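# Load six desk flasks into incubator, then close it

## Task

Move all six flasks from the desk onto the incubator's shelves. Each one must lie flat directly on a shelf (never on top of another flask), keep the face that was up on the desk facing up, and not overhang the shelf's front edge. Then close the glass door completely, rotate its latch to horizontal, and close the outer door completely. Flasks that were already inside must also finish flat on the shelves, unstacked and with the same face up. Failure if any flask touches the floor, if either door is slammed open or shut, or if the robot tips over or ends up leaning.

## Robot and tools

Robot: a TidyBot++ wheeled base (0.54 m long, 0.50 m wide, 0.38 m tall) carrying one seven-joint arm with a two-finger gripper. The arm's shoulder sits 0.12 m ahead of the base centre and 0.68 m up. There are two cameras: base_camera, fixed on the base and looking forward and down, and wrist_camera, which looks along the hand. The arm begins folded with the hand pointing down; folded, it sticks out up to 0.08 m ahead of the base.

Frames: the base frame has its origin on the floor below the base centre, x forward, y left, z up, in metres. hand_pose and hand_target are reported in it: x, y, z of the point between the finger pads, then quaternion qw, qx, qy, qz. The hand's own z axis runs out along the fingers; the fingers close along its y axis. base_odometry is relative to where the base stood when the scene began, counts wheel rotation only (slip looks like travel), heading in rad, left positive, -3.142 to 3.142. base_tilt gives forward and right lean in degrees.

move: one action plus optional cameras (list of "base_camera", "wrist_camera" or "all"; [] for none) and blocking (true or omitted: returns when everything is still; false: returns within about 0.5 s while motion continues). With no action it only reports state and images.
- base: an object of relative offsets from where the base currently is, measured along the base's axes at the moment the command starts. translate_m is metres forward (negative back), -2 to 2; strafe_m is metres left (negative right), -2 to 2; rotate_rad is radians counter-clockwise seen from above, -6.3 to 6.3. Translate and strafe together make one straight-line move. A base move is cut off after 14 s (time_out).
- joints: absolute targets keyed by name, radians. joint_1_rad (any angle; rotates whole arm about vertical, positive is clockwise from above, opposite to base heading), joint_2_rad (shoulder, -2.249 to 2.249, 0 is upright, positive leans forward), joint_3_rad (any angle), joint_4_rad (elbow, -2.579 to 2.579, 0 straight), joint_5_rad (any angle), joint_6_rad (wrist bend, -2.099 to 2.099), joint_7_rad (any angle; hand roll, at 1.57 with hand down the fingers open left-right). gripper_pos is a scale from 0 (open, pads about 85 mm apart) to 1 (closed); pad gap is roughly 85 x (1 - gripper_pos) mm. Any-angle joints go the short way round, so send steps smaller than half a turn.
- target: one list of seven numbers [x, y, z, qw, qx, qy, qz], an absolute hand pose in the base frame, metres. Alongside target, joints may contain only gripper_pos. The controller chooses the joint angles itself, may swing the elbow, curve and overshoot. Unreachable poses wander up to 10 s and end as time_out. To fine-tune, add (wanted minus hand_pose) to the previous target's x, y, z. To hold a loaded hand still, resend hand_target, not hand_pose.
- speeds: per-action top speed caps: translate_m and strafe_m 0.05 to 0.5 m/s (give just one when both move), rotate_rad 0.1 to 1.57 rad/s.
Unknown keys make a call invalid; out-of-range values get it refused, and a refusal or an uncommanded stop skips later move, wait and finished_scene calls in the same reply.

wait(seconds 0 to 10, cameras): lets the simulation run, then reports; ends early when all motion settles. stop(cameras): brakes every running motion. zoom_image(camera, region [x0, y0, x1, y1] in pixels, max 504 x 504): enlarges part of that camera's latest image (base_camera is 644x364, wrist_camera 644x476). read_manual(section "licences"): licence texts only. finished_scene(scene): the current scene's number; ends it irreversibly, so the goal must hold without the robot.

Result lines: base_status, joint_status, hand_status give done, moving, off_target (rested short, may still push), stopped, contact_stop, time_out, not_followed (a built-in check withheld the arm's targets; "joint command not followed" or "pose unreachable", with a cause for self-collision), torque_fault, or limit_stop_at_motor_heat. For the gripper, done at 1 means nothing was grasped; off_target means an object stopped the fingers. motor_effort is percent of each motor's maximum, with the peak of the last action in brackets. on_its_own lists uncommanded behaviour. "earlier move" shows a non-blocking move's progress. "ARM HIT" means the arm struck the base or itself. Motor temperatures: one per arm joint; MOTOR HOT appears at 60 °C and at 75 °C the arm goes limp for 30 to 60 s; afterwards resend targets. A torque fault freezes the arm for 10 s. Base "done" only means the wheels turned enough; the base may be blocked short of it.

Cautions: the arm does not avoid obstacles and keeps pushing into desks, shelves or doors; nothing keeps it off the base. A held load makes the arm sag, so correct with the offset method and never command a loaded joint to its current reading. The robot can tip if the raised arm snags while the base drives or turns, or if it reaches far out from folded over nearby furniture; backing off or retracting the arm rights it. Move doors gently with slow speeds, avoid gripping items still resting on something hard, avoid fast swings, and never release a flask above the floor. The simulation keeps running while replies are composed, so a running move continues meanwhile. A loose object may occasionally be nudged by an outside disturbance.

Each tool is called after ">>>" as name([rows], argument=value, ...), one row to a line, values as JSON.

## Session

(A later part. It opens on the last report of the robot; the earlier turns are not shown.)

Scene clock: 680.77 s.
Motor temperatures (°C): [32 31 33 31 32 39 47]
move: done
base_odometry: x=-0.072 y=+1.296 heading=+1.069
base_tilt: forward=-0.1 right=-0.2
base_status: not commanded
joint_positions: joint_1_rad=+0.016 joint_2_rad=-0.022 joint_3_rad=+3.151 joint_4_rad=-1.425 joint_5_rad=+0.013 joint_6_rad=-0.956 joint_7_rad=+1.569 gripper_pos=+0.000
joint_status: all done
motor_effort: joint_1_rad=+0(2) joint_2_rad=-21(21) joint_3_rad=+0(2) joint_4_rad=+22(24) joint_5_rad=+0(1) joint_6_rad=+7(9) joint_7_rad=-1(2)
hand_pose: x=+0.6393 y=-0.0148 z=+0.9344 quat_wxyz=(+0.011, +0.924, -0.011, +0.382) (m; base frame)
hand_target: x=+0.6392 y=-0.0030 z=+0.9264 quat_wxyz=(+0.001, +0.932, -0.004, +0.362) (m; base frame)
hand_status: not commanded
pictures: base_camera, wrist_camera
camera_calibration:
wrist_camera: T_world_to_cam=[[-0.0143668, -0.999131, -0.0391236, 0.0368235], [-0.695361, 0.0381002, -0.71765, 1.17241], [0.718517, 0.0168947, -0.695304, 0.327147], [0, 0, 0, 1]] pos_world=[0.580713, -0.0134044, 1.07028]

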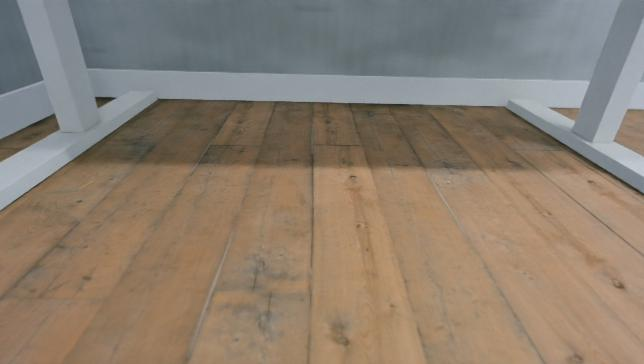

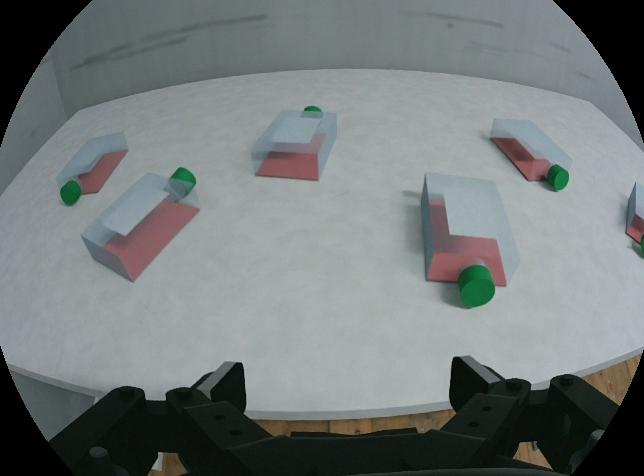

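>>> move(base={"translate_m":-0.105,"strafe_m":-0.02,"rotate_rad":-0.134}, cameras=[])

>>> move(joints={"joint_1_rad":0,"joint_2_rad":0.29,"joint_3_rad":3.14,"joint_4_rad":-1.665,"joint_5_rad":0,"joint_6_rad":-0.09,"joint_7_rad":1.57,"gripper_pos":0.2})

Scene clock: 767.07 s.
Motor temperatures (°C): [32 31 33 31 32 39 47]
move: done
base_odometry: x=-0.105 y=+1.195 heading=+0.934
base_tilt: forward=-0.1 right=-0.2
base_status: done
joint_positions: joint_1_rad=+0.009 joint_2_rad=-0.008 joint_3_rad=+3.151 joint_4_rad=-1.422 joint_5_rad=+0.013 joint_6_rad=-0.963 joint_7_rad=+1.569 gripper_pos=+0.000
joint_status: not commanded
motor_effort: joint_1_rad=+0(3) joint_2_rad=-21(26) joint_3_rad=+0(3) joint_4_rad=+22(24) joint_5_rad=-1(1) joint_6_rad=+7(8) joint_7_rad=-1(1)
hand_pose: x=+0.6417 y=-0.0120 z=+0.9268 quat_wxyz=(+0.009, +0.928, -0.008, +0.373) (m; base frame)
hand_target: x=+0.6392 y=-0.0030 z=+0.9264 quat_wxyz=(+0.001, +0.932, -0.004, +0.362) (m; base frame)
hand_status: not commanded
pictures: none
No camera images: "cameras" was empty.

Scene clock: 768.87 s.
Motor temperatures (°C): [32 31 33 31 32 39 47]
move: done
base_odometry: x=-0.105 y=+1.195 heading=+0.934
base_tilt: forward=-0.1 right=-0.2
base_status: not commanded
joint_positions: joint_1_rad=+0.009 joint_2_rad=+0.272 joint_3_rad=+3.151 joint_4_rad=-1.655 joint_5_rad=+0.012 joint_6_rad=-0.149 joint_7_rad=+1.569 gripper_pos=+0.200
joint_status: all done
motor_effort: joint_1_rad=+0(1) joint_2_rad=-32(34) joint_3_rad=+0(1) joint_4_rad=+22(24) joint_5_rad=-1(1) joint_6_rad=+8(9) joint_7_rad=+0(2)
hand_pose: x=+0.7990 y=-0.0114 z=+0.8269 quat_wxyz=(+0.009, +0.861, -0.003, +0.508) (m; base frame)
hand_target: x=+0.8077 y=+0.0023 z=+0.8250 quat_wxyz=(-0.001, +0.853, +0.000, +0.521) (m; base frame)
hand_status: not commanded
pictures: base_camera, wrist_camera
camera_calibration:
wrist_camera: T_world_to_cam=[[0.0119142, -0.999404, -0.0324093, 0.0117831], [-0.468236, 0.0230623, -0.883302, 1.16154], [0.883523, 0.0256991, -0.467682, -0.182239], [0, 0, 0, 1]] pos_world=[0.704748, -0.0103284, 0.941144]

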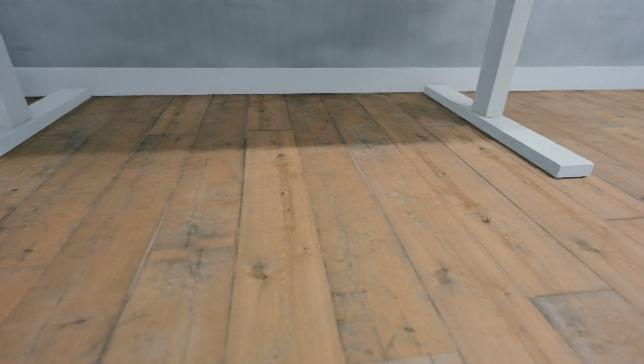

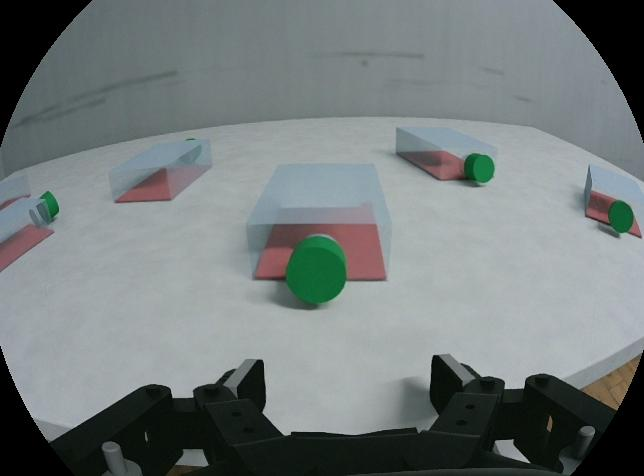

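>>> move(base={"translate_m":0.08,"strafe_m":0.009}, speeds={"translate_m":0.15}, cameras=["wrist_camera"])

Scene clock: 787.70 s.
Motor temperatures (°C): [32 32 33 31 32 39 47]
move: done
base_odometry: x=-0.064 y=+1.264 heading=+0.934
base_tilt: forward=+0.0 right=-0.2
base_status: done
joint_positions: joint_1_rad=+0.009 joint_2_rad=+0.275 joint_3_rad=+3.149 joint_4_rad=-1.658 joint_5_rad=+0.012 joint_6_rad=-0.134 joint_7_rad=+1.569 gripper_pos=+0.200
joint_status: not commanded
motor_effort: joint_1_rad=+0(3) joint_2_rad=-30(33) joint_3_rad=+0(2) joint_4_rad=+21(23) joint_5_rad=+0(1) joint_6_rad=+7(9) joint_7_rad=+0(1)
hand_pose: x=+0.8010 y=-0.0102 z=+0.8270 quat_wxyz=(+0.008, +0.859, -0.003, +0.512) (m; base frame)
hand_target: x=+0.8077 y=+0.0023 z=+0.8250 quat_wxyz=(-0.001, +0.853, +0.000, +0.521) (m; base frame)
hand_status: not commanded
pictures: wrist_camera
camera_calibration:
wrist_camera: T_world_to_cam=[[0.0142328, -0.999363, -0.0327118, 0.0113863], [-0.460862, 0.0224764, -0.887187, 1.15975], [0.887358, 0.0277028, -0.460249, -0.193299], [0, 0, 0, 1]] pos_world=[0.70585, -0.00933315, 0.940324]

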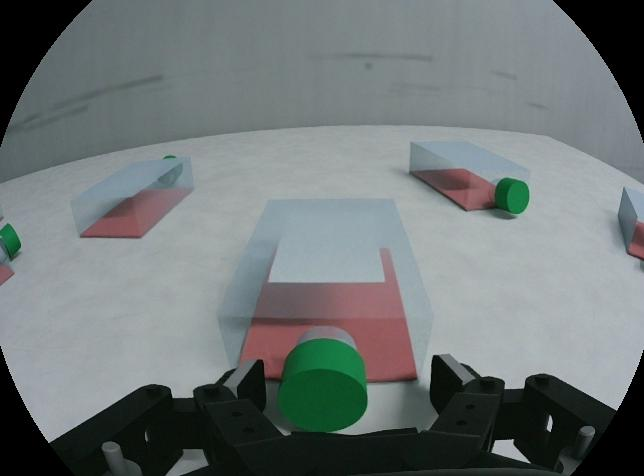

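>>> move(base={"translate_m":0.008,"strafe_m":0.009}, cameras=[])

>>> move(joints={"gripper_pos":0.8}, cameras=["wrist_camera"])

Scene clock: 795.07 s.
Motor temperatures (°C): [32 32 33 31 32 39 47]
move: done
base_odometry: x=-0.066 y=+1.276 heading=+0.933
base_tilt: forward=-0.1 right=-0.2
base_status: done
joint_positions: joint_1_rad=+0.008 joint_2_rad=+0.276 joint_3_rad=+3.147 joint_4_rad=-1.658 joint_5_rad=+0.012 joint_6_rad=-0.132 joint_7_rad=+1.569 gripper_pos=+0.200
joint_status: not commanded
motor_effort: joint_1_rad=-1(5) joint_2_rad=-29(33) joint_3_rad=+0(4) joint_4_rad=+21(23) joint_5_rad=+0(1) joint_6_rad=+7(8) joint_7_rad=-1(1)
hand_pose: x=+0.8015 y=-0.0078 z=+0.8268 quat_wxyz=(+0.007, +0.859, -0.001, +0.512) (m; base frame)
hand_target: x=+0.8077 y=+0.0023 z=+0.8250 quat_wxyz=(-0.001, +0.853, +0.000, +0.521) (m; base frame)
hand_status: not commanded
pictures: none
No camera images: "cameras" was empty.

Scene clock: 795.93 s.
Motor temperatures (°C): [32 32 33 31 32 39 47]
move: done
base_odometry: x=-0.066 y=+1.276 heading=+0.933
base_tilt: forward=+0.0 right=-0.3
base_status: not commanded
joint_positions: joint_1_rad=+0.008 joint_2_rad=+0.276 joint_3_rad=+3.144 joint_4_rad=-1.658 joint_5_rad=+0.012 joint_6_rad=-0.121 joint_7_rad=+1.569 gripper_pos=+0.800
joint_status: all done
motor_effort: joint_1_rad=+0(2) joint_2_rad=-27(29) joint_3_rad=+1(2) joint_4_rad=+19(20) joint_5_rad=+0(1) joint_6_rad=+6(7) joint_7_rad=+0(1)
hand_pose: x=+0.8031 y=-0.0059 z=+0.8299 quat_wxyz=(+0.006, +0.856, +0.000, +0.517) (m; base frame)
hand_target: x=+0.8077 y=+0.0023 z=+0.8250 quat_wxyz=(-0.001, +0.853, +0.000, +0.521) (m; base frame)
hand_status: not commanded
pictures: wrist_camera
camera_calibration:
wrist_camera: T_world_to_cam=[[0.0213804, -0.999198, -0.0338478, 0.010939], [-0.449809, 0.0206217, -0.892887, 1.15908], [0.892869, 0.0343153, -0.449008, -0.20758], [0, 0, 0, 1]] pos_world=[0.706472, -0.00584879, 0.94209]

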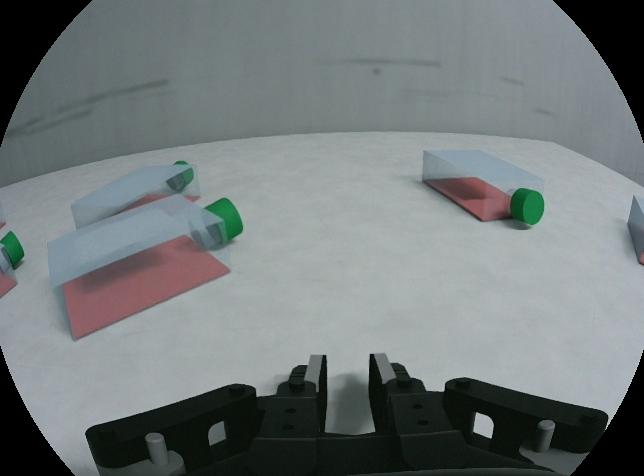

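>>> move(joints={"joint_2_rad":0.0,"joint_4_rad":-1.4,"joint_6_rad":-0.8,"gripper_pos":0}, cameras=["wrist_camera"])

Scene clock: 823.47 s.
Motor temperatures (°C): [32 32 33 31 32 39 47]
move: done
base_odometry: x=-0.066 y=+1.276 heading=+0.933
base_tilt: forward=+0.0 right=-0.2
base_status: not commanded
joint_positions: joint_1_rad=+0.008 joint_2_rad=+0.001 joint_3_rad=+3.144 joint_4_rad=-1.413 joint_5_rad=+0.012 joint_6_rad=-0.756 joint_7_rad=+1.569 gripper_pos=+0.000
joint_status: all done
motor_effort: joint_1_rad=+0(2) joint_2_rad=-22(35) joint_3_rad=+0(1) joint_4_rad=+23(26) joint_5_rad=+0(1) joint_6_rad=+8(9) joint_7_rad=-1(1)
hand_pose: x=+0.6869 y=-0.0069 z=+0.9762 quat_wxyz=(+0.008, +0.884, -0.003, +0.467) (m; base frame)
hand_target: x=+0.6805 y=+0.0022 z=+0.9728 quat_wxyz=(-0.001, +0.891, +0.000, +0.454) (m; base frame)
hand_status: not commanded
pictures: wrist_camera
camera_calibration:
wrist_camera: T_world_to_cam=[[0.00989954, -0.99928, -0.0366287, 0.0279347], [-0.549143, 0.0251797, -0.835349, 1.24944], [0.83567, 0.028384, -0.548498, 0.098238], [0, 0, 0, 1]] pos_world=[0.603751, -0.00633426, 1.09863]

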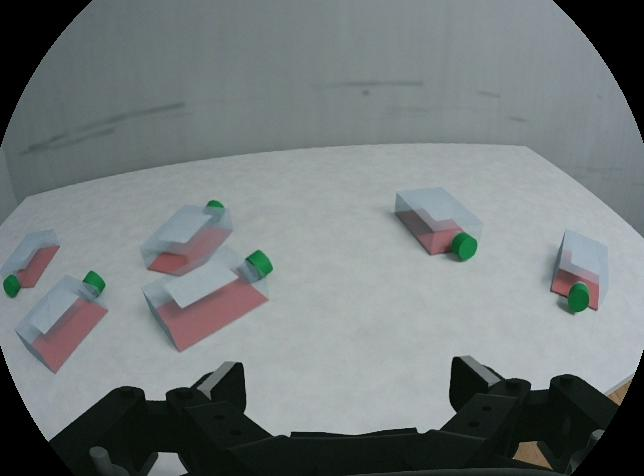

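>>> move(base={"translate_m":0.14,"strafe_m":-0.379,"rotate_rad":0.22}, cameras=[])

>>> move(joints={"joint_1_rad":0,"joint_2_rad":0.27,"joint_3_rad":3.14,"joint_4_rad":-1.665,"joint_5_rad":0,"joint_6_rad":-0.09,"joint_7_rad":1.57,"gripper_pos":0.3}, cameras=["wrist_camera"])

Scene clock: 858.10 s.
Motor temperatures (°C): [32 32 33 31 32 39 47]
move: done
base_odometry: x=+0.322 y=+1.163 heading=+1.154
base_tilt: forward=-0.1 right=-0.2
base_status: done
joint_positions: joint_1_rad=-0.003 joint_2_rad=+0.001 joint_3_rad=+3.139 joint_4_rad=-1.413 joint_5_rad=+0.012 joint_6_rad=-0.761 joint_7_rad=+1.569 gripper_pos=+0.000
joint_status: not commanded
motor_effort: joint_1_rad=+0(4) joint_2_rad=-22(24) joint_3_rad=+0(4) joint_4_rad=+23(24) joint_5_rad=+0(1) joint_6_rad=+8(8) joint_7_rad=-1(2)
hand_pose: x=+0.6860 y=+0.0016 z=+0.9751 quat_wxyz=(+0.004, +0.885, +0.003, +0.465) (m; base frame)
hand_target: x=+0.6805 y=+0.0022 z=+0.9728 quat_wxyz=(-0.001, +0.891, +0.000, +0.454) (m; base frame)
hand_status: not commanded
pictures: none
No camera images: "cameras" was empty.

Scene clock: 859.80 s.
Motor temperatures (°C): [32 32 33 31 32 39 47]
move: done
base_odometry: x=+0.322 y=+1.163 heading=+1.154
base_tilt: forward=+0.0 right=-0.3
base_status: not commanded
joint_positions: joint_1_rad=-0.003 joint_2_rad=+0.261 joint_3_rad=+3.139 joint_4_rad=-1.656 joint_5_rad=+0.011 joint_6_rad=-0.148 joint_7_rad=+1.569 gripper_pos=+0.300
joint_status: all done
motor_effort: joint_1_rad=+0(1) joint_2_rad=-31(36) joint_3_rad=+0(1) joint_4_rad=+23(25) joint_5_rad=-1(2) joint_6_rad=+8(9) joint_7_rad=-1(1)
hand_pose: x=+0.7973 y=+0.0040 z=+0.8341 quat_wxyz=(+0.002, +0.859, +0.005, +0.513) (m; base frame)
hand_target: x=+0.8047 y=+0.0023 z=+0.8388 quat_wxyz=(-0.001, +0.848, +0.000, +0.530) (m; base frame)
hand_status: not commanded
pictures: wrist_camera
camera_calibration:
wrist_camera: T_world_to_cam=[[0.0353103, -0.998723, -0.0361283, 0.0119581], [-0.458878, 0.015912, -0.888357, 1.16343], [0.887797, 0.0479467, -0.457731, -0.189571], [0, 0, 0, 1]] pos_world=[0.701751, 0.00251957, 0.947201]

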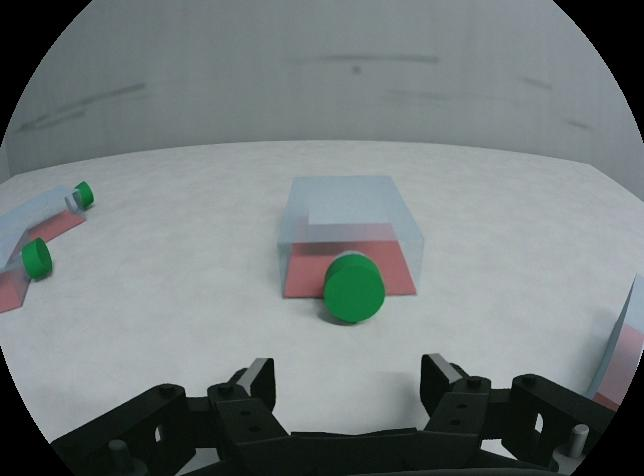

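>>> move(base={"translate_m":0.085,"strafe_m":-0.004}, speeds={"translate_m":0.15}, joints={"joint_2_rad":0.28}, cameras=["wrist_camera"])

Scene clock: 872.70 s.
Motor temperatures (°C): [32 32 33 31 32 39 47]
move: done
base_odometry: x=+0.360 y=+1.239 heading=+1.154
base_tilt: forward=-0.1 right=-0.3
base_status: done
joint_positions: joint_1_rad=-0.003 joint_2_rad=+0.269 joint_3_rad=+3.139 joint_4_rad=-1.660 joint_5_rad=+0.011 joint_6_rad=-0.141 joint_7_rad=+1.569 gripper_pos=+0.300
joint_status: all done
motor_effort: joint_1_rad=+0(3) joint_2_rad=-31(33) joint_3_rad=+0(3) joint_4_rad=+22(24) joint_5_rad=+0(1) joint_6_rad=+8(9) joint_7_rad=+0(1)
hand_pose: x=+0.7985 y=+0.0041 z=+0.8280 quat_wxyz=(+0.001, +0.860, +0.005, +0.510) (m; base frame)
hand_target: x=+0.8062 y=+0.0023 z=+0.8319 quat_wxyz=(-0.001, +0.851, +0.000, +0.526) (m; base frame)
hand_status: not commanded
pictures: wrist_camera
camera_calibration:
wrist_camera: T_world_to_cam=[[0.0352447, -0.99872, -0.0362826, 0.0118801], [-0.463802, 0.0158127, -0.885798, 1.1604], [0.885237, 0.0480477, -0.462651, -0.187386], [0, 0, 0, 1]] pos_world=[0.703657, 0.00251933, 0.941613]

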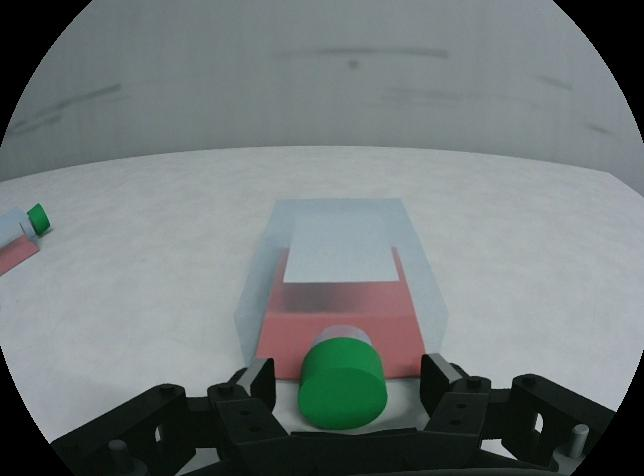

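>>> move(base={"translate_m":0.018}, speeds={"translate_m":0.08}, joints={"gripper_pos":0.45}, cameras=["wrist_camera"])

>>> move(joints={"gripper_pos":0.54}, cameras=["wrist_camera"])

Scene clock: 881.77 s.
Motor temperatures (°C): [32 32 33 31 32 39 47]
move: done
base_odometry: x=+0.368 y=+1.256 heading=+1.154
base_tilt: forward=+0.0 right=-0.2
base_status: done
joint_positions: joint_1_rad=-0.003 joint_2_rad=+0.271 joint_3_rad=+3.139 joint_4_rad=-1.660 joint_5_rad=+0.011 joint_6_rad=-0.132 joint_7_rad=+1.569 gripper_pos=+0.450
joint_status: all done
motor_effort: joint_1_rad=+0(3) joint_2_rad=-31(32) joint_3_rad=+0(2) joint_4_rad=+21(23) joint_5_rad=-1(1) joint_6_rad=+7(9) joint_7_rad=+0(1)
hand_pose: x=+0.8000 y=+0.0042 z=+0.8290 quat_wxyz=(+0.001, +0.858, +0.005, +0.513) (m; base frame)
hand_target: x=+0.8062 y=+0.0023 z=+0.8319 quat_wxyz=(-0.001, +0.851, +0.000, +0.526) (m; base frame)
hand_status: not commanded
pictures: wrist_camera
camera_calibration:
wrist_camera: T_world_to_cam=[[0.0356167, -0.998709, -0.0362282, 0.0116557], [-0.457888, 0.0159142, -0.888867, 1.15978], [0.888296, 0.048247, -0.45673, -0.19556], [0, 0, 0, 1]] pos_world=[0.704352, 0.0026189, 0.941998]

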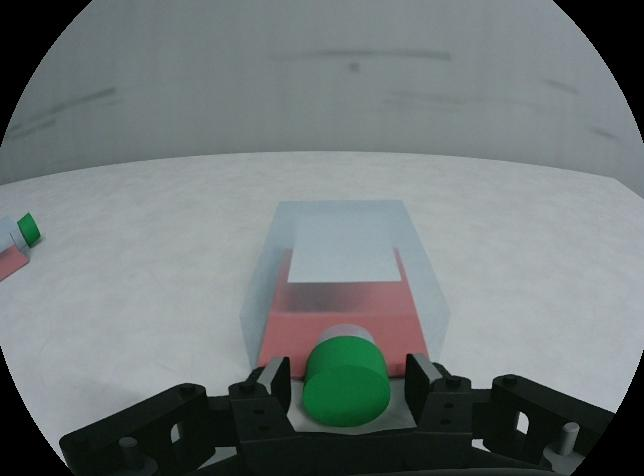

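Scene clock: 882.27 s.
Motor temperatures (°C): [32 32 33 31 32 39 47]
move: done
base_odometry: x=+0.368 y=+1.256 heading=+1.154
base_tilt: forward=+0.0 right=-0.2
base_status: not commanded
joint_positions: joint_1_rad=-0.003 joint_2_rad=+0.271 joint_3_rad=+3.139 joint_4_rad=-1.660 joint_5_rad=+0.011 joint_6_rad=-0.131 joint_7_rad=+1.569 gripper_pos=+0.540
joint_status: all done
motor_effort: joint_1_rad=+0(1) joint_2_rad=-28(30) joint_3_rad=+1(1) joint_4_rad=+21(21) joint_5_rad=+0(0) joint_6_rad=+7(7) joint_7_rad=-1(1)
hand_pose: x=+0.8002 y=+0.0042 z=+0.8294 quat_wxyz=(+0.001, +0.858, +0.005, +0.514) (m; base frame)
hand_target: x=+0.8062 y=+0.0023 z=+0.8319 quat_wxyz=(-0.001, +0.851, +0.000, +0.526) (m; base frame)
hand_status: not commanded
pictures: wrist_camera
camera_calibration:
wrist_camera: T_world_to_cam=[[0.0356676, -0.998709, -0.0361783, 0.0115801], [-0.456694, 0.0159113, -0.889482, 1.15983], [0.888909, 0.0482481, -0.455537, -0.197068], [0, 0, 0, 1]] pos_world=[0.704451, 0.00261889, 0.942295]

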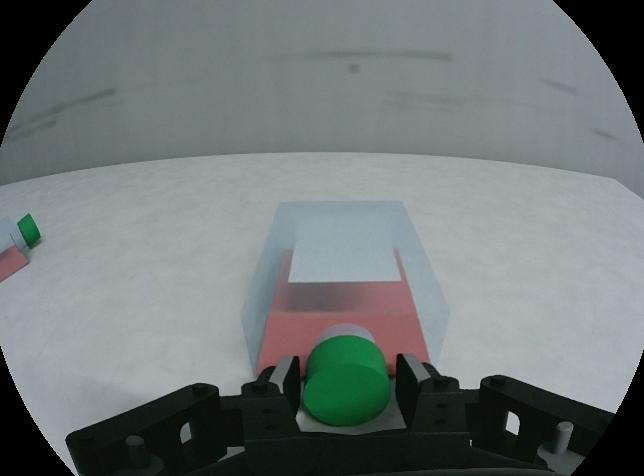

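>>> move(joints={"gripper_pos":0.58}, cameras=["wrist_camera"])

>>> move(joints={"gripper_pos":0.63}, cameras=["wrist_camera"])

Scene clock: 895.20 s.
Motor temperatures (°C): [32 32 33 31 32 39 47]
move: done
base_odometry: x=+0.368 y=+1.256 heading=+1.154
base_tilt: forward=-0.1 right=-0.2
base_status: not commanded
joint_positions: joint_1_rad=-0.003 joint_2_rad=+0.271 joint_3_rad=+3.139 joint_4_rad=-1.660 joint_5_rad=+0.011 joint_6_rad=-0.130 joint_7_rad=+1.569 gripper_pos=+0.580
joint_status: all done
motor_effort: joint_1_rad=+0(1) joint_2_rad=-29(30) joint_3_rad=+1(1) joint_4_rad=+20(21) joint_5_rad=+0(1) joint_6_rad=+6(8) joint_7_rad=+0(1)
hand_pose: x=+0.8003 y=+0.0042 z=+0.8296 quat_wxyz=(+0.001, +0.858, +0.005, +0.514) (m; base frame)
hand_target: x=+0.8062 y=+0.0023 z=+0.8319 quat_wxyz=(-0.001, +0.851, +0.000, +0.526) (m; base frame)
hand_status: not commanded
pictures: wrist_camera
camera_calibration:
wrist_camera: T_world_to_cam=[[0.0356925, -0.998709, -0.0361546, 0.0115438], [-0.455977, 0.0159178, -0.889849, 1.15976], [0.889276, 0.0482466, -0.45482, -0.197957], [0, 0, 0, 1]] pos_world=[0.70445, 0.0026189, 0.942394]

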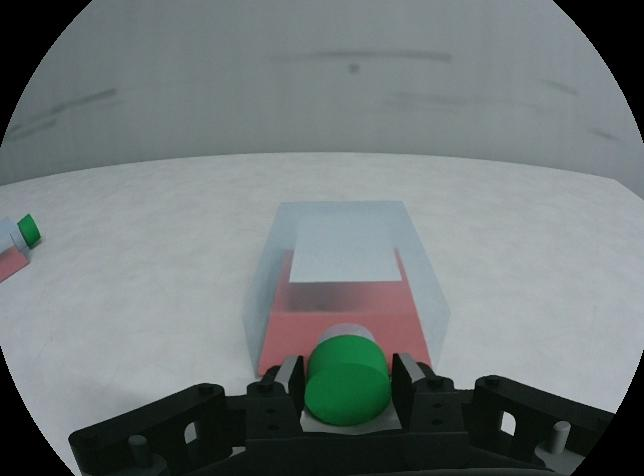

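Scene clock: 895.67 s.
Motor temperatures (°C): [32 32 33 31 32 39 47]
move: done
base_odometry: x=+0.368 y=+1.256 heading=+1.154
base_tilt: forward=-0.1 right=-0.3
base_status: not commanded
joint_positions: joint_1_rad=-0.003 joint_2_rad=+0.271 joint_3_rad=+3.139 joint_4_rad=-1.660 joint_5_rad=+0.011 joint_6_rad=-0.130 joint_7_rad=+1.569 gripper_pos=+0.630
joint_status: all done
motor_effort: joint_1_rad=+1(1) joint_2_rad=-29(29) joint_3_rad=+1(1) joint_4_rad=+21(21) joint_5_rad=+0(1) joint_6_rad=+7(7) joint_7_rad=+0(1)
hand_pose: x=+0.8004 y=+0.0042 z=+0.8298 quat_wxyz=(+0.001, +0.858, +0.005, +0.514) (m; base frame)
hand_target: x=+0.8062 y=+0.0023 z=+0.8319 quat_wxyz=(-0.001, +0.851, +0.000, +0.526) (m; base frame)
hand_status: not commanded
pictures: wrist_camera
camera_calibration:
wrist_camera: T_world_to_cam=[[0.0357171, -0.998709, -0.036131, 0.0115078], [-0.455379, 0.0159179, -0.890155, 1.15971], [0.889581, 0.0482471, -0.454223, -0.19869], [0, 0, 0, 1]] pos_world=[0.704449, 0.0026189, 0.942492]

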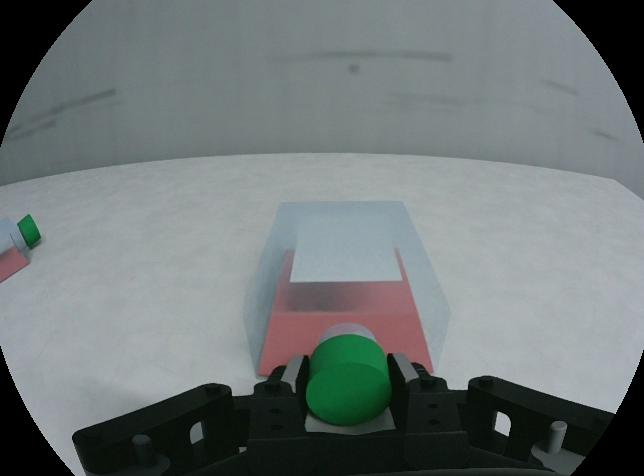

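>>> move(joints={"gripper_pos":0.67}, cameras=["wrist_camera"])

>>> move(joints={"gripper_pos":0.70}, cameras=["wrist_camera"])

Scene clock: 902.13 s.
Motor temperatures (°C): [32 32 33 31 32 39 47]
move: done
base_odometry: x=+0.368 y=+1.256 heading=+1.154
base_tilt: forward=+0.0 right=-0.2
base_status: not commanded
joint_positions: joint_1_rad=-0.003 joint_2_rad=+0.271 joint_3_rad=+3.139 joint_4_rad=-1.660 joint_5_rad=+0.011 joint_6_rad=-0.129 joint_7_rad=+1.569 gripper_pos=+0.662
joint_status: all done
motor_effort: joint_1_rad=+0(1) joint_2_rad=-28(29) joint_3_rad=+0(1) joint_4_rad=+20(20) joint_5_rad=+0(1) joint_6_rad=+7(7) joint_7_rad=+0(1)
hand_pose: x=+0.8005 y=+0.0042 z=+0.8299 quat_wxyz=(+0.001, +0.857, +0.005, +0.515) (m; base frame)
hand_target: x=+0.8062 y=+0.0023 z=+0.8319 quat_wxyz=(-0.001, +0.851, +0.000, +0.526) (m; base frame)
hand_status: not commanded
pictures: wrist_camera
camera_calibration:
wrist_camera: T_world_to_cam=[[0.0357335, -0.998709, -0.0361152, 0.011485], [-0.454981, 0.015918, -0.890359, 1.15971], [0.889784, 0.0482474, -0.453824, -0.199163], [0, 0, 0, 1]] pos_world=[0.704449, 0.0026189, 0.942591]

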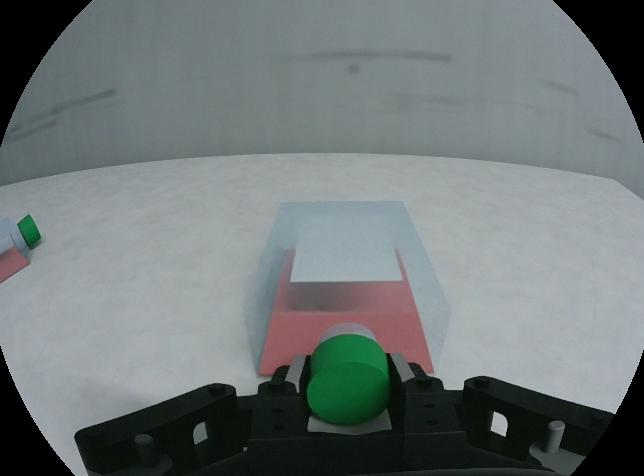

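Scene clock: 902.53 s.
Motor temperatures (°C): [32 32 33 31 32 39 47]
move: done
base_odometry: x=+0.368 y=+1.256 heading=+1.154
base_tilt: forward=+0.0 right=-0.2
base_status: not commanded
joint_positions: joint_1_rad=-0.003 joint_2_rad=+0.271 joint_3_rad=+3.139 joint_4_rad=-1.660 joint_5_rad=+0.011 joint_6_rad=-0.129 joint_7_rad=+1.569 gripper_pos=+0.678
joint_status: all done
motor_effort: joint_1_rad=+0(1) joint_2_rad=-28(29) joint_3_rad=+0(0) joint_4_rad=+21(21) joint_5_rad=-1(1) joint_6_rad=+7(7) joint_7_rad=+0(1)
hand_pose: x=+0.8005 y=+0.0042 z=+0.8300 quat_wxyz=(+0.001, +0.857, +0.005, +0.515) (m; base frame)
hand_target: x=+0.8062 y=+0.0023 z=+0.8319 quat_wxyz=(-0.001, +0.851, +0.000, +0.526) (m; base frame)
hand_status: not commanded
pictures: wrist_camera
camera_calibration:
wrist_camera: T_world_to_cam=[[0.035748, -0.998708, -0.0361028, 0.0114667], [-0.454702, 0.0159155, -0.890501, 1.15974], [0.889926, 0.0482497, -0.453546, -0.19948], [0, 0, 0, 1]] pos_world=[0.704449, 0.00261889, 0.942691]

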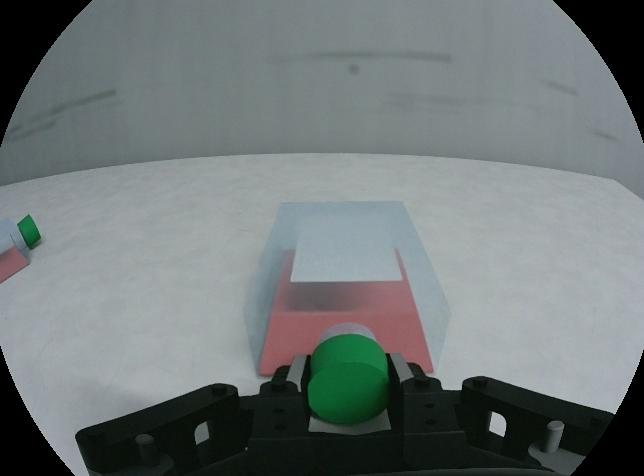

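>>> move(joints={"gripper_pos":0.85}, cameras=["wrist_camera"])

>>> move(joints={"joint_2_rad":0.18,"joint_6_rad":-0.17}, cameras=["wrist_camera"])

Scene clock: 907.67 s.
Motor temperatures (°C): [32 32 33 31 32 39 47]
move: off_target
base_odometry: x=+0.368 y=+1.256 heading=+1.154
base_tilt: forward=-0.1 right=-0.2
base_status: not commanded
joint_positions: joint_1_rad=-0.003 joint_2_rad=+0.271 joint_3_rad=+3.139 joint_4_rad=-1.660 joint_5_rad=+0.011 joint_6_rad=-0.129 joint_7_rad=+1.569 gripper_pos=+0.679
joint_status: gripper_pos off_target (ended at +0.679, target +0.850)
motor_effort: joint_1_rad=+0(1) joint_2_rad=-29(29) joint_3_rad=+0(0) joint_4_rad=+20(20) joint_5_rad=+0(1) joint_6_rad=+7(7) joint_7_rad=-1(1)
hand_pose: x=+0.8005 y=+0.0042 z=+0.8300 quat_wxyz=(+0.001, +0.857, +0.005, +0.515) (m; base frame)
hand_target: x=+0.8062 y=+0.0023 z=+0.8319 quat_wxyz=(-0.001, +0.851, +0.000, +0.526) (m; base frame)
hand_status: not commanded
pictures: wrist_camera
camera_calibration:
wrist_camera: T_world_to_cam=[[0.035748, -0.998708, -0.0361028, 0.0114667], [-0.454702, 0.0159155, -0.890501, 1.15974], [0.889926, 0.0482497, -0.453546, -0.19948], [0, 0, 0, 1]] pos_world=[0.704449, 0.00261889, 0.942691]

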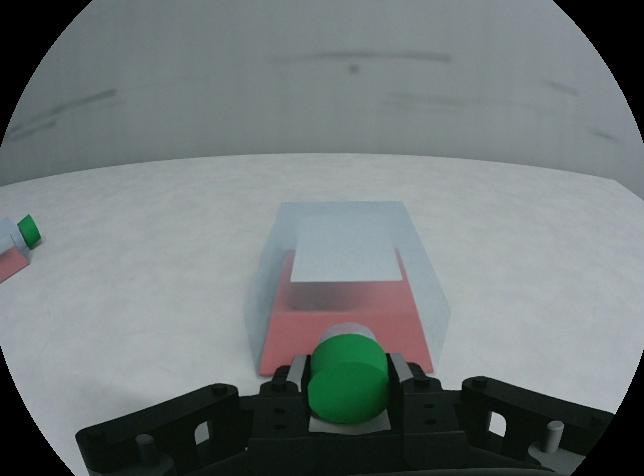

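Scene clock: 908.70 s.
Motor temperatures (°C): [32 32 33 31 32 39 47]
move: done
base_odometry: x=+0.368 y=+1.256 heading=+1.154
base_tilt: forward=+0.0 right=-0.2
base_status: not commanded
joint_positions: joint_1_rad=-0.003 joint_2_rad=+0.206 joint_3_rad=+3.139 joint_4_rad=-1.669 joint_5_rad=+0.011 joint_6_rad=-0.156 joint_7_rad=+1.569 gripper_pos=+0.679
joint_status: all done
motor_effort: joint_1_rad=+0(1) joint_2_rad=-31(35) joint_3_rad=+0(0) joint_4_rad=+24(25) joint_5_rad=+0(1) joint_6_rad=+9(10) joint_7_rad=+0(1)
hand_pose: x=+0.7840 y=+0.0040 z=+0.8613 quat_wxyz=(+0.002, +0.850, +0.005, +0.527) (m; base frame)
hand_target: x=+0.7780 y=+0.0023 z=+0.8769 quat_wxyz=(-0.001, +0.845, +0.000, +0.534) (m; base frame)
hand_status: not commanded
pictures: wrist_camera
camera_calibration:
wrist_camera: T_world_to_cam=[[0.0365193, -0.998723, -0.0349057, 0.0114053], [-0.428351, 0.0159136, -0.903472, 1.17056], [0.902874, 0.0479461, -0.427223, -0.203492], [0, 0, 0, 1]] pos_world=[0.684722, 0.00251957, 0.971031]

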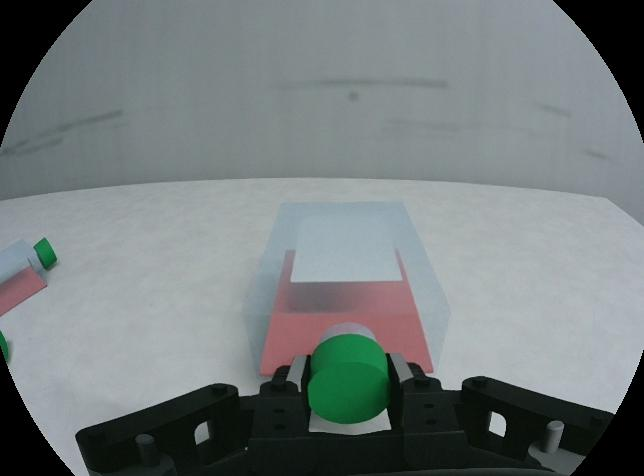

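>>> move(joints={"joint_2_rad":-0.05,"joint_6_rad":-0.42}, cameras=[])

>>> move(base={"translate_m":-0.5}, speeds={"translate_m":0.3}, cameras=["wrist_camera"])

>>> move(base={"rotate_rad":-1.651}, speeds={"rotate_rad":0.6}, cameras=[])

>>> move(base={"translate_m":0.7,"strafe_m":-0.658}, speeds={"translate_m":0.4})

Scene clock: 930.70 s.
Motor temperatures (°C): [32 33 33 31 32 39 47]
move: done
base_odometry: x=+0.368 y=+1.256 heading=+1.154
base_tilt: forward=-0.1 right=-0.2
base_status: not commanded
joint_positions: joint_1_rad=-0.003 joint_2_rad=-0.037 joint_3_rad=+3.139 joint_4_rad=-1.669 joint_5_rad=+0.011 joint_6_rad=-0.383 joint_7_rad=+1.569 gripper_pos=+0.679
joint_status: all done
motor_effort: joint_1_rad=+0(1) joint_2_rad=-22(33) joint_3_rad=+0(0) joint_4_rad=+25(26) joint_5_rad=-1(1) joint_6_rad=+9(10) joint_7_rad=-1(1)
hand_pose: x=+0.6982 y=+0.0030 z=+0.9493 quat_wxyz=(+0.003, +0.846, +0.005, +0.534) (m; base frame)
hand_target: x=+0.6904 y=+0.0023 z=+0.9488 quat_wxyz=(-0.001, +0.851, +0.000, +0.525) (m; base frame)
hand_status: not commanded
pictures: none
No camera images: "cameras" was empty.

Scene clock: 933.37 s.
Motor temperatures (°C): [32 33 33 31 32 39 47]
move: done
base_odometry: x=+0.165 y=+0.799 heading=+1.154
base_tilt: forward=-0.1 right=-0.2
base_status: done
joint_positions: joint_1_rad=-0.003 joint_2_rad=-0.040 joint_3_rad=+3.139 joint_4_rad=-1.669 joint_5_rad=+0.011 joint_6_rad=-0.388 joint_7_rad=+1.569 gripper_pos=+0.679
joint_status: not commanded
motor_effort: joint_1_rad=+0(2) joint_2_rad=-22(27) joint_3_rad=+0(3) joint_4_rad=+25(26) joint_5_rad=+0(1) joint_6_rad=+10(10) joint_7_rad=-1(1)
hand_pose: x=+0.6969 y=+0.0029 z=+0.9492 quat_wxyz=(+0.003, +0.846, +0.005, +0.533) (m; base frame)
hand_target: x=+0.6904 y=+0.0023 z=+0.9488 quat_wxyz=(-0.001, +0.851, +0.000, +0.525) (m; base frame)
hand_status: not commanded
pictures: wrist_camera
camera_calibration:
wrist_camera: T_world_to_cam=[[0.0345282, -0.998842, -0.033512, 0.0165803], [-0.416636, 0.0160931, -0.908931, 1.20966], [0.908417, 0.0453461, -0.415598, -0.102136], [0, 0, 0, 1]] pos_world=[0.596199, 0.00172543, 1.05761]

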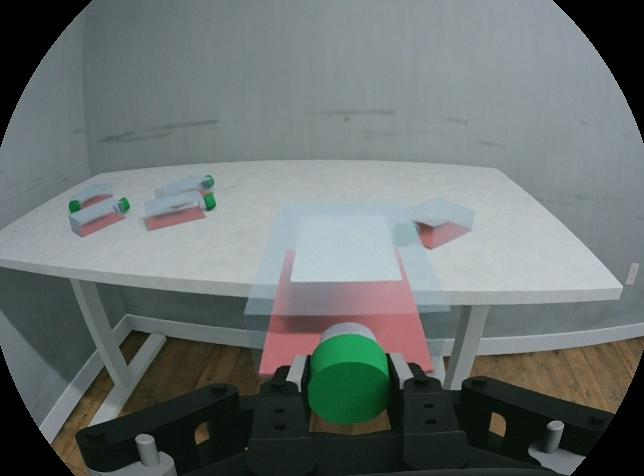

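Scene clock: 936.83 s.
Motor temperatures (°C): [32 33 33 31 32 39 47]
move: done
base_odometry: x=+0.165 y=+0.799 heading=-0.495
base_tilt: forward=-0.1 right=-0.2
base_status: done
joint_positions: joint_1_rad=-0.002 joint_2_rad=-0.040 joint_3_rad=+3.143 joint_4_rad=-1.669 joint_5_rad=+0.011 joint_6_rad=-0.388 joint_7_rad=+1.569 gripper_pos=+0.679
joint_status: not commanded
motor_effort: joint_1_rad=-1(3) joint_2_rad=-22(23) joint_3_rad=+0(4) joint_4_rad=+25(25) joint_5_rad=+0(1) joint_6_rad=+9(10) joint_7_rad=-1(1)
hand_pose: x=+0.6969 y=+0.0009 z=+0.9491 quat_wxyz=(+0.004, +0.846, +0.003, +0.533) (m; base frame)
hand_target: x=+0.6904 y=+0.0023 z=+0.9488 quat_wxyz=(-0.001, +0.851, +0.000, +0.525) (m; base frame)
hand_status: not commanded
pictures: none
No camera images: "cameras" was empty.

Scene clock: 940.43 s.
Motor temperatures (°C): [32 33 33 31 32 39 47]
move: done
base_odometry: x=+0.469 y=-0.113 heading=-0.496
base_tilt: forward=-0.1 right=-0.2
base_status: done
joint_positions: joint_1_rad=-0.002 joint_2_rad=-0.041 joint_3_rad=+3.140 joint_4_rad=-1.669 joint_5_rad=+0.011 joint_6_rad=-0.390 joint_7_rad=+1.569 gripper_pos=+0.679
joint_status: not commanded
motor_effort: joint_1_rad=+0(3) joint_2_rad=-22(26) joint_3_rad=+0(3) joint_4_rad=+25(26) joint_5_rad=+0(1) joint_6_rad=+9(10) joint_7_rad=-1(1)
hand_pose: x=+0.6963 y=+0.0020 z=+0.9494 quat_wxyz=(+0.003, +0.846, +0.004, +0.533) (m; base frame)
hand_target: x=+0.6904 y=+0.0023 z=+0.9488 quat_wxyz=(-0.001, +0.851, +0.000, +0.525) (m; base frame)
hand_status: not commanded
pictures: base_camera, wrist_camera
camera_calibration:
wrist_camera: T_world_to_cam=[[0.0328654, -0.998898, -0.0335196, 0.016811], [-0.416801, 0.0167842, -0.908843, 1.20974], [0.908403, 0.0438405, -0.41579, -0.101301], [0, 0, 0, 1]] pos_world=[0.595691, 0.000928914, 1.05791]

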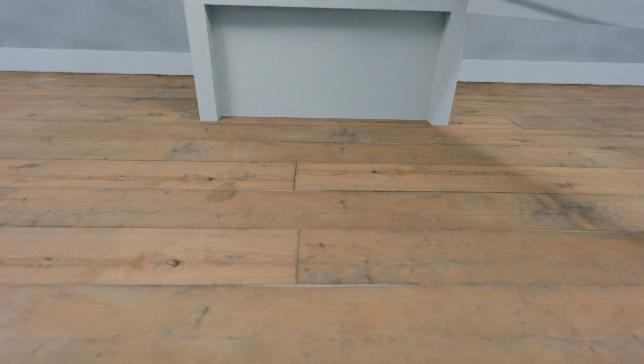

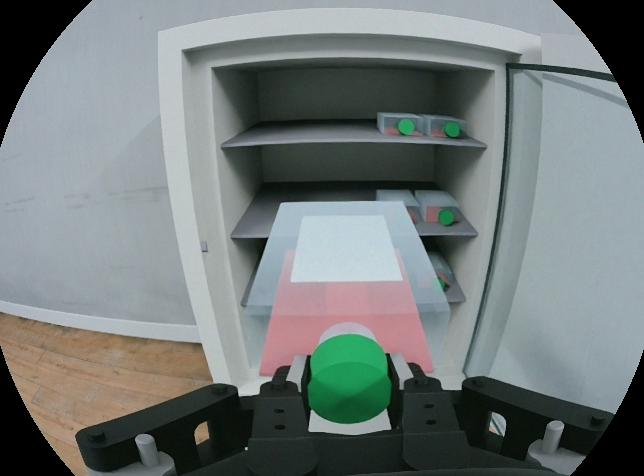

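>>> move(joints={"joint_2_rad":0.235,"joint_6_rad":-0.125}, cameras=[])

>>> move(base={"translate_m":0.28,"strafe_m":0.004}, speeds={"translate_m":0.2})

Scene clock: 1019.93 s.
Motor temperatures (°C): [32 32 32 31 32 39 47]
move: done
base_odometry: x=+0.469 y=-0.113 heading=-0.496
base_tilt: forward=-0.1 right=-0.2
base_status: not commanded
joint_positions: joint_1_rad=-0.002 joint_2_rad=+0.242 joint_3_rad=+3.140 joint_4_rad=-1.671 joint_5_rad=+0.011 joint_6_rad=-0.188 joint_7_rad=+1.569 gripper_pos=+0.679
joint_status: all done
motor_effort: joint_1_rad=+0(1) joint_2_rad=-31(35) joint_3_rad=+0(1) joint_4_rad=+24(25) joint_5_rad=+0(1) joint_6_rad=+9(11) joint_7_rad=+0(2)
hand_pose: x=+0.7844 y=+0.0028 z=+0.8276 quat_wxyz=(+0.002, +0.868, +0.005, +0.497) (m; base frame)
hand_target: x=+0.7942 y=+0.0023 z=+0.8528 quat_wxyz=(-0.001, +0.848, +0.000, +0.530) (m; base frame)
hand_status: not commanded
pictures: none
No camera images: "cameras" was empty.

Scene clock: 1022.07 s.
Motor temperatures (°C): [32 32 32 31 32 39 47]
move: done
base_odometry: x=+0.717 y=-0.243 heading=-0.496
base_tilt: forward=+0.0 right=-0.2
base_status: done
joint_positions: joint_1_rad=-0.002 joint_2_rad=+0.243 joint_3_rad=+3.140 joint_4_rad=-1.671 joint_5_rad=+0.011 joint_6_rad=-0.184 joint_7_rad=+1.569 gripper_pos=+0.679
joint_status: not commanded
motor_effort: joint_1_rad=+0(2) joint_2_rad=-31(35) joint_3_rad=+0(2) joint_4_rad=+23(25) joint_5_rad=-1(1) joint_6_rad=+9(10) joint_7_rad=+0(1)
hand_pose: x=+0.7851 y=+0.0028 z=+0.8280 quat_wxyz=(+0.002, +0.867, +0.005, +0.499) (m; base frame)
hand_target: x=+0.7942 y=+0.0023 z=+0.8528 quat_wxyz=(-0.001, +0.848, +0.000, +0.530) (m; base frame)
hand_status: not commanded
pictures: base_camera, wrist_camera
camera_calibration:
wrist_camera: T_world_to_cam=[[0.0322051, -0.998805, -0.036767, 0.0139062], [-0.487862, 0.016397, -0.872767, 1.16229], [0.872327, 0.0460447, -0.486751, -0.145342], [0, 0, 0, 1]] pos_world=[0.693373, 0.0015239, 0.944171]

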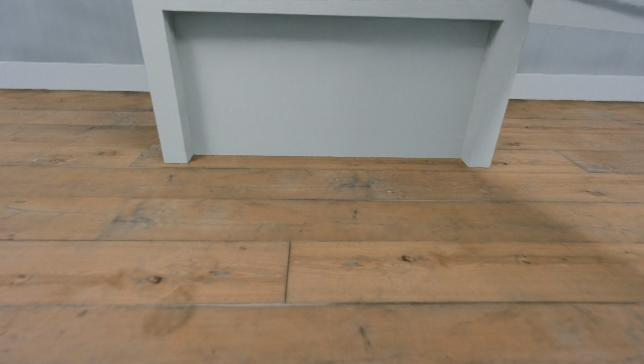

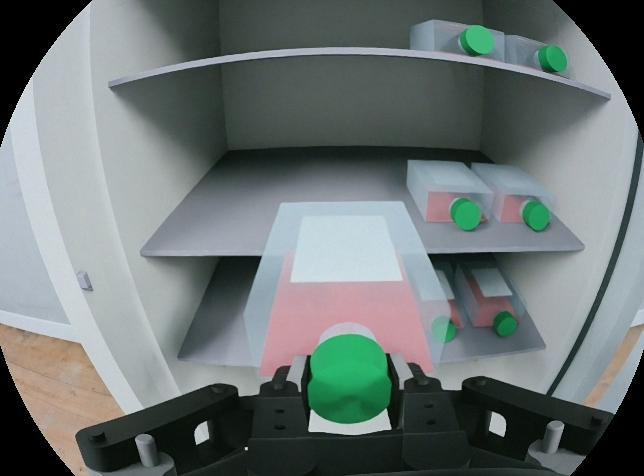

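>>> move(joints={"joint_6_rad":-0.085}, cameras=[])

>>> move(base={"translate_m":0.12}, speeds={"translate_m":0.12}, cameras=["wrist_camera"])

Scene clock: 1032.37 s.
Motor temperatures (°C): [32 33 32 31 32 39 47]
move: done
base_odometry: x=+0.717 y=-0.243 heading=-0.496
base_tilt: forward=-0.1 right=-0.2
base_status: not commanded
joint_positions: joint_1_rad=-0.002 joint_2_rad=+0.243 joint_3_rad=+3.140 joint_4_rad=-1.671 joint_5_rad=+0.011 joint_6_rad=-0.138 joint_7_rad=+1.569 gripper_pos=+0.679
joint_status: all done
motor_effort: joint_1_rad=+0(1) joint_2_rad=-31(32) joint_3_rad=+0(0) joint_4_rad=+23(25) joint_5_rad=-1(1) joint_6_rad=+10(11) joint_7_rad=+0(1)
hand_pose: x=+0.7920 y=+0.0030 z=+0.8404 quat_wxyz=(+0.002, +0.855, +0.005, +0.518) (m; base frame)
hand_target: x=+0.7994 y=+0.0023 z=+0.8641 quat_wxyz=(-0.001, +0.837, +0.000, +0.547) (m; base frame)
hand_status: not commanded
pictures: none
No camera images: "cameras" was empty.

Scene clock: 1033.97 s.
Motor temperatures (°C): [32 33 32 31 32 39 47]
move: done
base_odometry: x=+0.823 y=-0.301 heading=-0.497
base_tilt: forward=+0.0 right=-0.2
base_status: done
joint_positions: joint_1_rad=-0.002 joint_2_rad=+0.243 joint_3_rad=+3.140 joint_4_rad=-1.671 joint_5_rad=+0.011 joint_6_rad=-0.138 joint_7_rad=+1.569 gripper_pos=+0.679
joint_status: not commanded
motor_effort: joint_1_rad=+0(3) joint_2_rad=-31(35) joint_3_rad=+0(2) joint_4_rad=+23(24) joint_5_rad=+0(1) joint_6_rad=+9(10) joint_7_rad=+0(2)
hand_pose: x=+0.7921 y=+0.0029 z=+0.8398 quat_wxyz=(+0.002, +0.855, +0.005, +0.518) (m; base frame)
hand_target: x=+0.7994 y=+0.0023 z=+0.8641 quat_wxyz=(-0.001, +0.837, +0.000, +0.547) (m; base frame)
hand_status: not commanded
pictures: wrist_camera
camera_calibration:
wrist_camera: T_world_to_cam=[[0.0340391, -0.998789, -0.0355146, 0.0116549], [-0.448303, 0.0165006, -0.89373, 1.16233], [0.893234, 0.0463431, -0.447198, -0.195532], [0, 0, 0, 1]] pos_world=[0.695332, 0.00152324, 0.951778]

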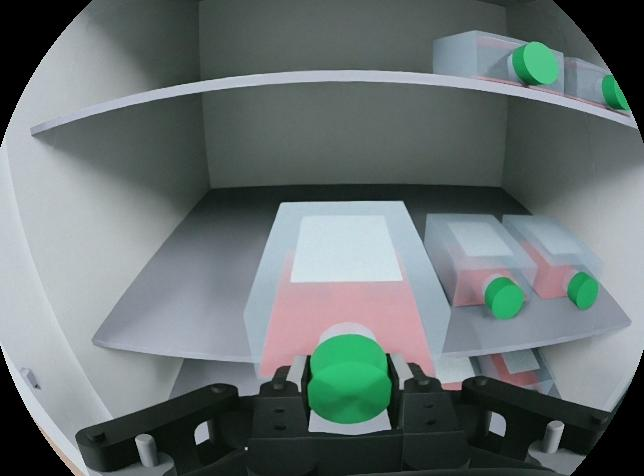

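>>> move(base={"translate_m":0.15,"strafe_m":0.005}, speeds={"translate_m":0.12}, cameras=["wrist_camera"])

>>> move(joints={"joint_2_rad":0.275,"joint_6_rad":-0.055}, cameras=["wrist_camera"])

Scene clock: 1042.20 s.
Motor temperatures (°C): [32 33 32 31 32 39 47]
move: done
base_odometry: x=+0.957 y=-0.368 heading=-0.497
base_tilt: forward=-0.1 right=-0.1
base_status: done
joint_positions: joint_1_rad=-0.002 joint_2_rad=+0.244 joint_3_rad=+3.140 joint_4_rad=-1.672 joint_5_rad=+0.011 joint_6_rad=-0.138 joint_7_rad=+1.569 gripper_pos=+0.679
joint_status: not commanded
motor_effort: joint_1_rad=+0(2) joint_2_rad=-31(35) joint_3_rad=+0(2) joint_4_rad=+23(24) joint_5_rad=+0(1) joint_6_rad=+9(10) joint_7_rad=-1(1)
hand_pose: x=+0.7922 y=+0.0029 z=+0.8394 quat_wxyz=(+0.002, +0.856, +0.005, +0.518) (m; base frame)
hand_target: x=+0.7994 y=+0.0023 z=+0.8641 quat_wxyz=(-0.001, +0.837, +0.000, +0.547) (m; base frame)
hand_status: not commanded
pictures: wrist_camera
camera_calibration:
wrist_camera: T_world_to_cam=[[0.034017, -0.998789, -0.0355341, 0.0116713], [-0.448782, 0.0165031, -0.893489, 1.16212], [0.892993, 0.0463409, -0.447678, -0.195177], [0, 0, 0, 1]] pos_world=[0.695433, 0.00152325, 0.951379]

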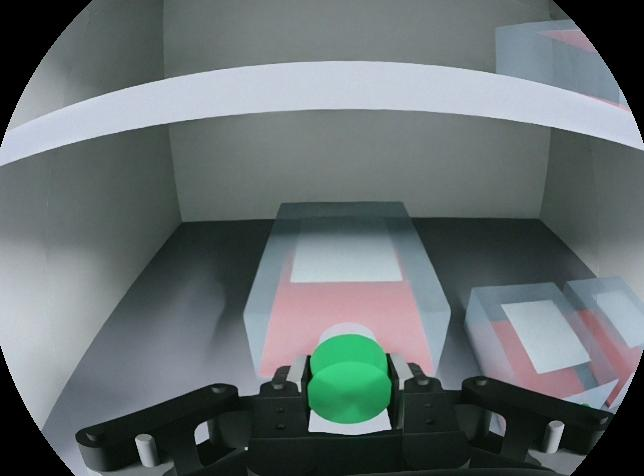

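Scene clock: 1042.97 s.
Motor temperatures (°C): [32 33 32 31 32 39 47]
move: done
base_odometry: x=+0.957 y=-0.368 heading=-0.497
base_tilt: forward=-0.1 right=-0.2
base_status: not commanded
joint_positions: joint_1_rad=-0.002 joint_2_rad=+0.269 joint_3_rad=+3.140 joint_4_rad=-1.672 joint_5_rad=+0.011 joint_6_rad=-0.112 joint_7_rad=+1.569 gripper_pos=+0.679
joint_status: all done
motor_effort: joint_1_rad=-1(1) joint_2_rad=-32(34) joint_3_rad=+0(0) joint_4_rad=+24(24) joint_5_rad=+0(1) joint_6_rad=+9(10) joint_7_rad=-1(1)
hand_pose: x=+0.7997 y=+0.0030 z=+0.8297 quat_wxyz=(+0.002, +0.855, +0.005, +0.518) (m; base frame)
hand_target: x=+0.8101 y=+0.0023 z=+0.8452 quat_wxyz=(-0.001, +0.840, +0.000, +0.542) (m; base frame)
hand_status: not commanded
pictures: wrist_camera
camera_calibration:
wrist_camera: T_world_to_cam=[[0.0343186, -0.998775, -0.0356412, 0.0110592], [-0.448027, 0.0165031, -0.893868, 1.15651], [0.893361, 0.0466445, -0.446912, -0.207158], [0, 0, 0, 1]] pos_world=[0.702834, 0.00162257, 0.941576]

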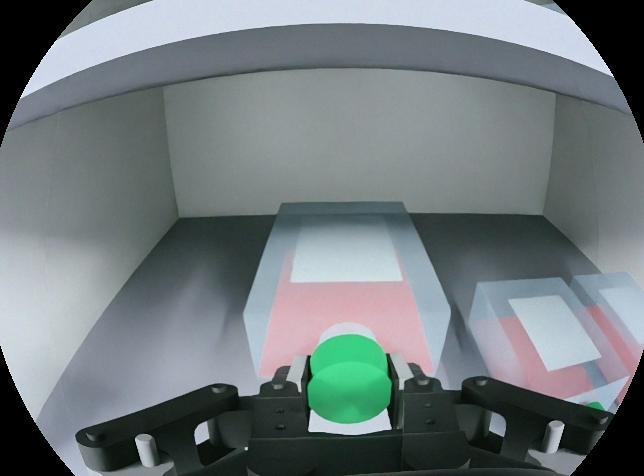

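>>> move(joints={"joint_2_rad":0.32,"joint_6_rad":-0.015}, cameras=[])

>>> move(joints={"joint_2_rad":0.35,"joint_6_rad":0.015}, cameras=["wrist_camera"])

Scene clock: 1050.30 s.
Motor temperatures (°C): [32 33 32 31 32 39 47]
move: done
base_odometry: x=+0.957 y=-0.368 heading=-0.497
base_tilt: forward=-0.1 right=-0.2
base_status: not commanded
joint_positions: joint_1_rad=-0.002 joint_2_rad=+0.315 joint_3_rad=+3.140 joint_4_rad=-1.672 joint_5_rad=+0.011 joint_6_rad=-0.073 joint_7_rad=+1.569 gripper_pos=+0.679
joint_status: all done
motor_effort: joint_1_rad=+0(0) joint_2_rad=-34(36) joint_3_rad=+0(0) joint_4_rad=+23(24) joint_5_rad=-1(1) joint_6_rad=+9(10) joint_7_rad=+0(1)
hand_pose: x=+0.8118 y=+0.0032 z=+0.8088 quat_wxyz=(+0.002, +0.857, +0.005, +0.515) (m; base frame)
hand_target: x=+0.8222 y=+0.0023 z=+0.8252 quat_wxyz=(-0.001, +0.841, +0.000, +0.540) (m; base frame)
hand_status: not commanded
pictures: none
No camera images: "cameras" was empty.

Scene clock: 1051.07 s.
Motor temperatures (°C): [32 33 32 31 32 39 47]
move: done
base_odometry: x=+0.957 y=-0.368 heading=-0.497
base_tilt: forward=+0.0 right=-0.2
base_status: not commanded
joint_positions: joint_1_rad=-0.002 joint_2_rad=+0.342 joint_3_rad=+3.140 joint_4_rad=-1.672 joint_5_rad=+0.011 joint_6_rad=-0.043 joint_7_rad=+1.569 gripper_pos=+0.679
joint_status: all done
motor_effort: joint_1_rad=+0(1) joint_2_rad=-34(37) joint_3_rad=+0(1) joint_4_rad=+23(23) joint_5_rad=+0(1) joint_6_rad=+10(10) joint_7_rad=+0(1)
hand_pose: x=+0.8195 y=+0.0033 z=+0.7980 quat_wxyz=(+0.002, +0.856, +0.005, +0.516) (m; base frame)
hand_target: x=+0.8302 y=+0.0023 z=+0.8124 quat_wxyz=(-0.001, +0.841, +0.000, +0.540) (m; base frame)
hand_status: not commanded
pictures: wrist_camera
camera_calibration:
wrist_camera: T_world_to_cam=[[0.0348377, -0.998736, -0.0362315, 0.00950699], [-0.45164, 0.0166071, -0.892046, 1.13858], [0.89152, 0.0474405, -0.45049, -0.234702], [0, 0, 0, 1]] pos_world=[0.72314, 0.0017208, 0.910282]

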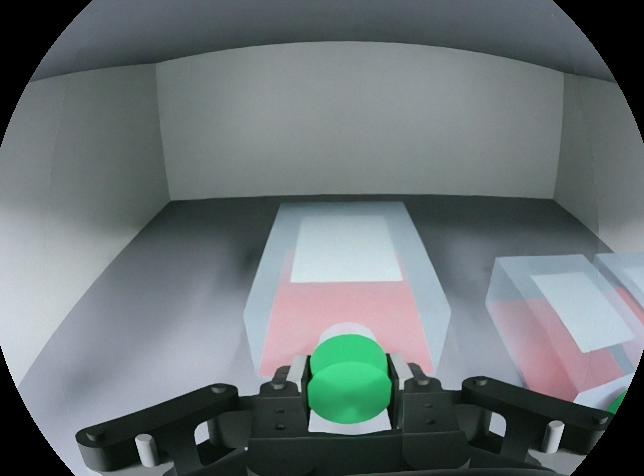

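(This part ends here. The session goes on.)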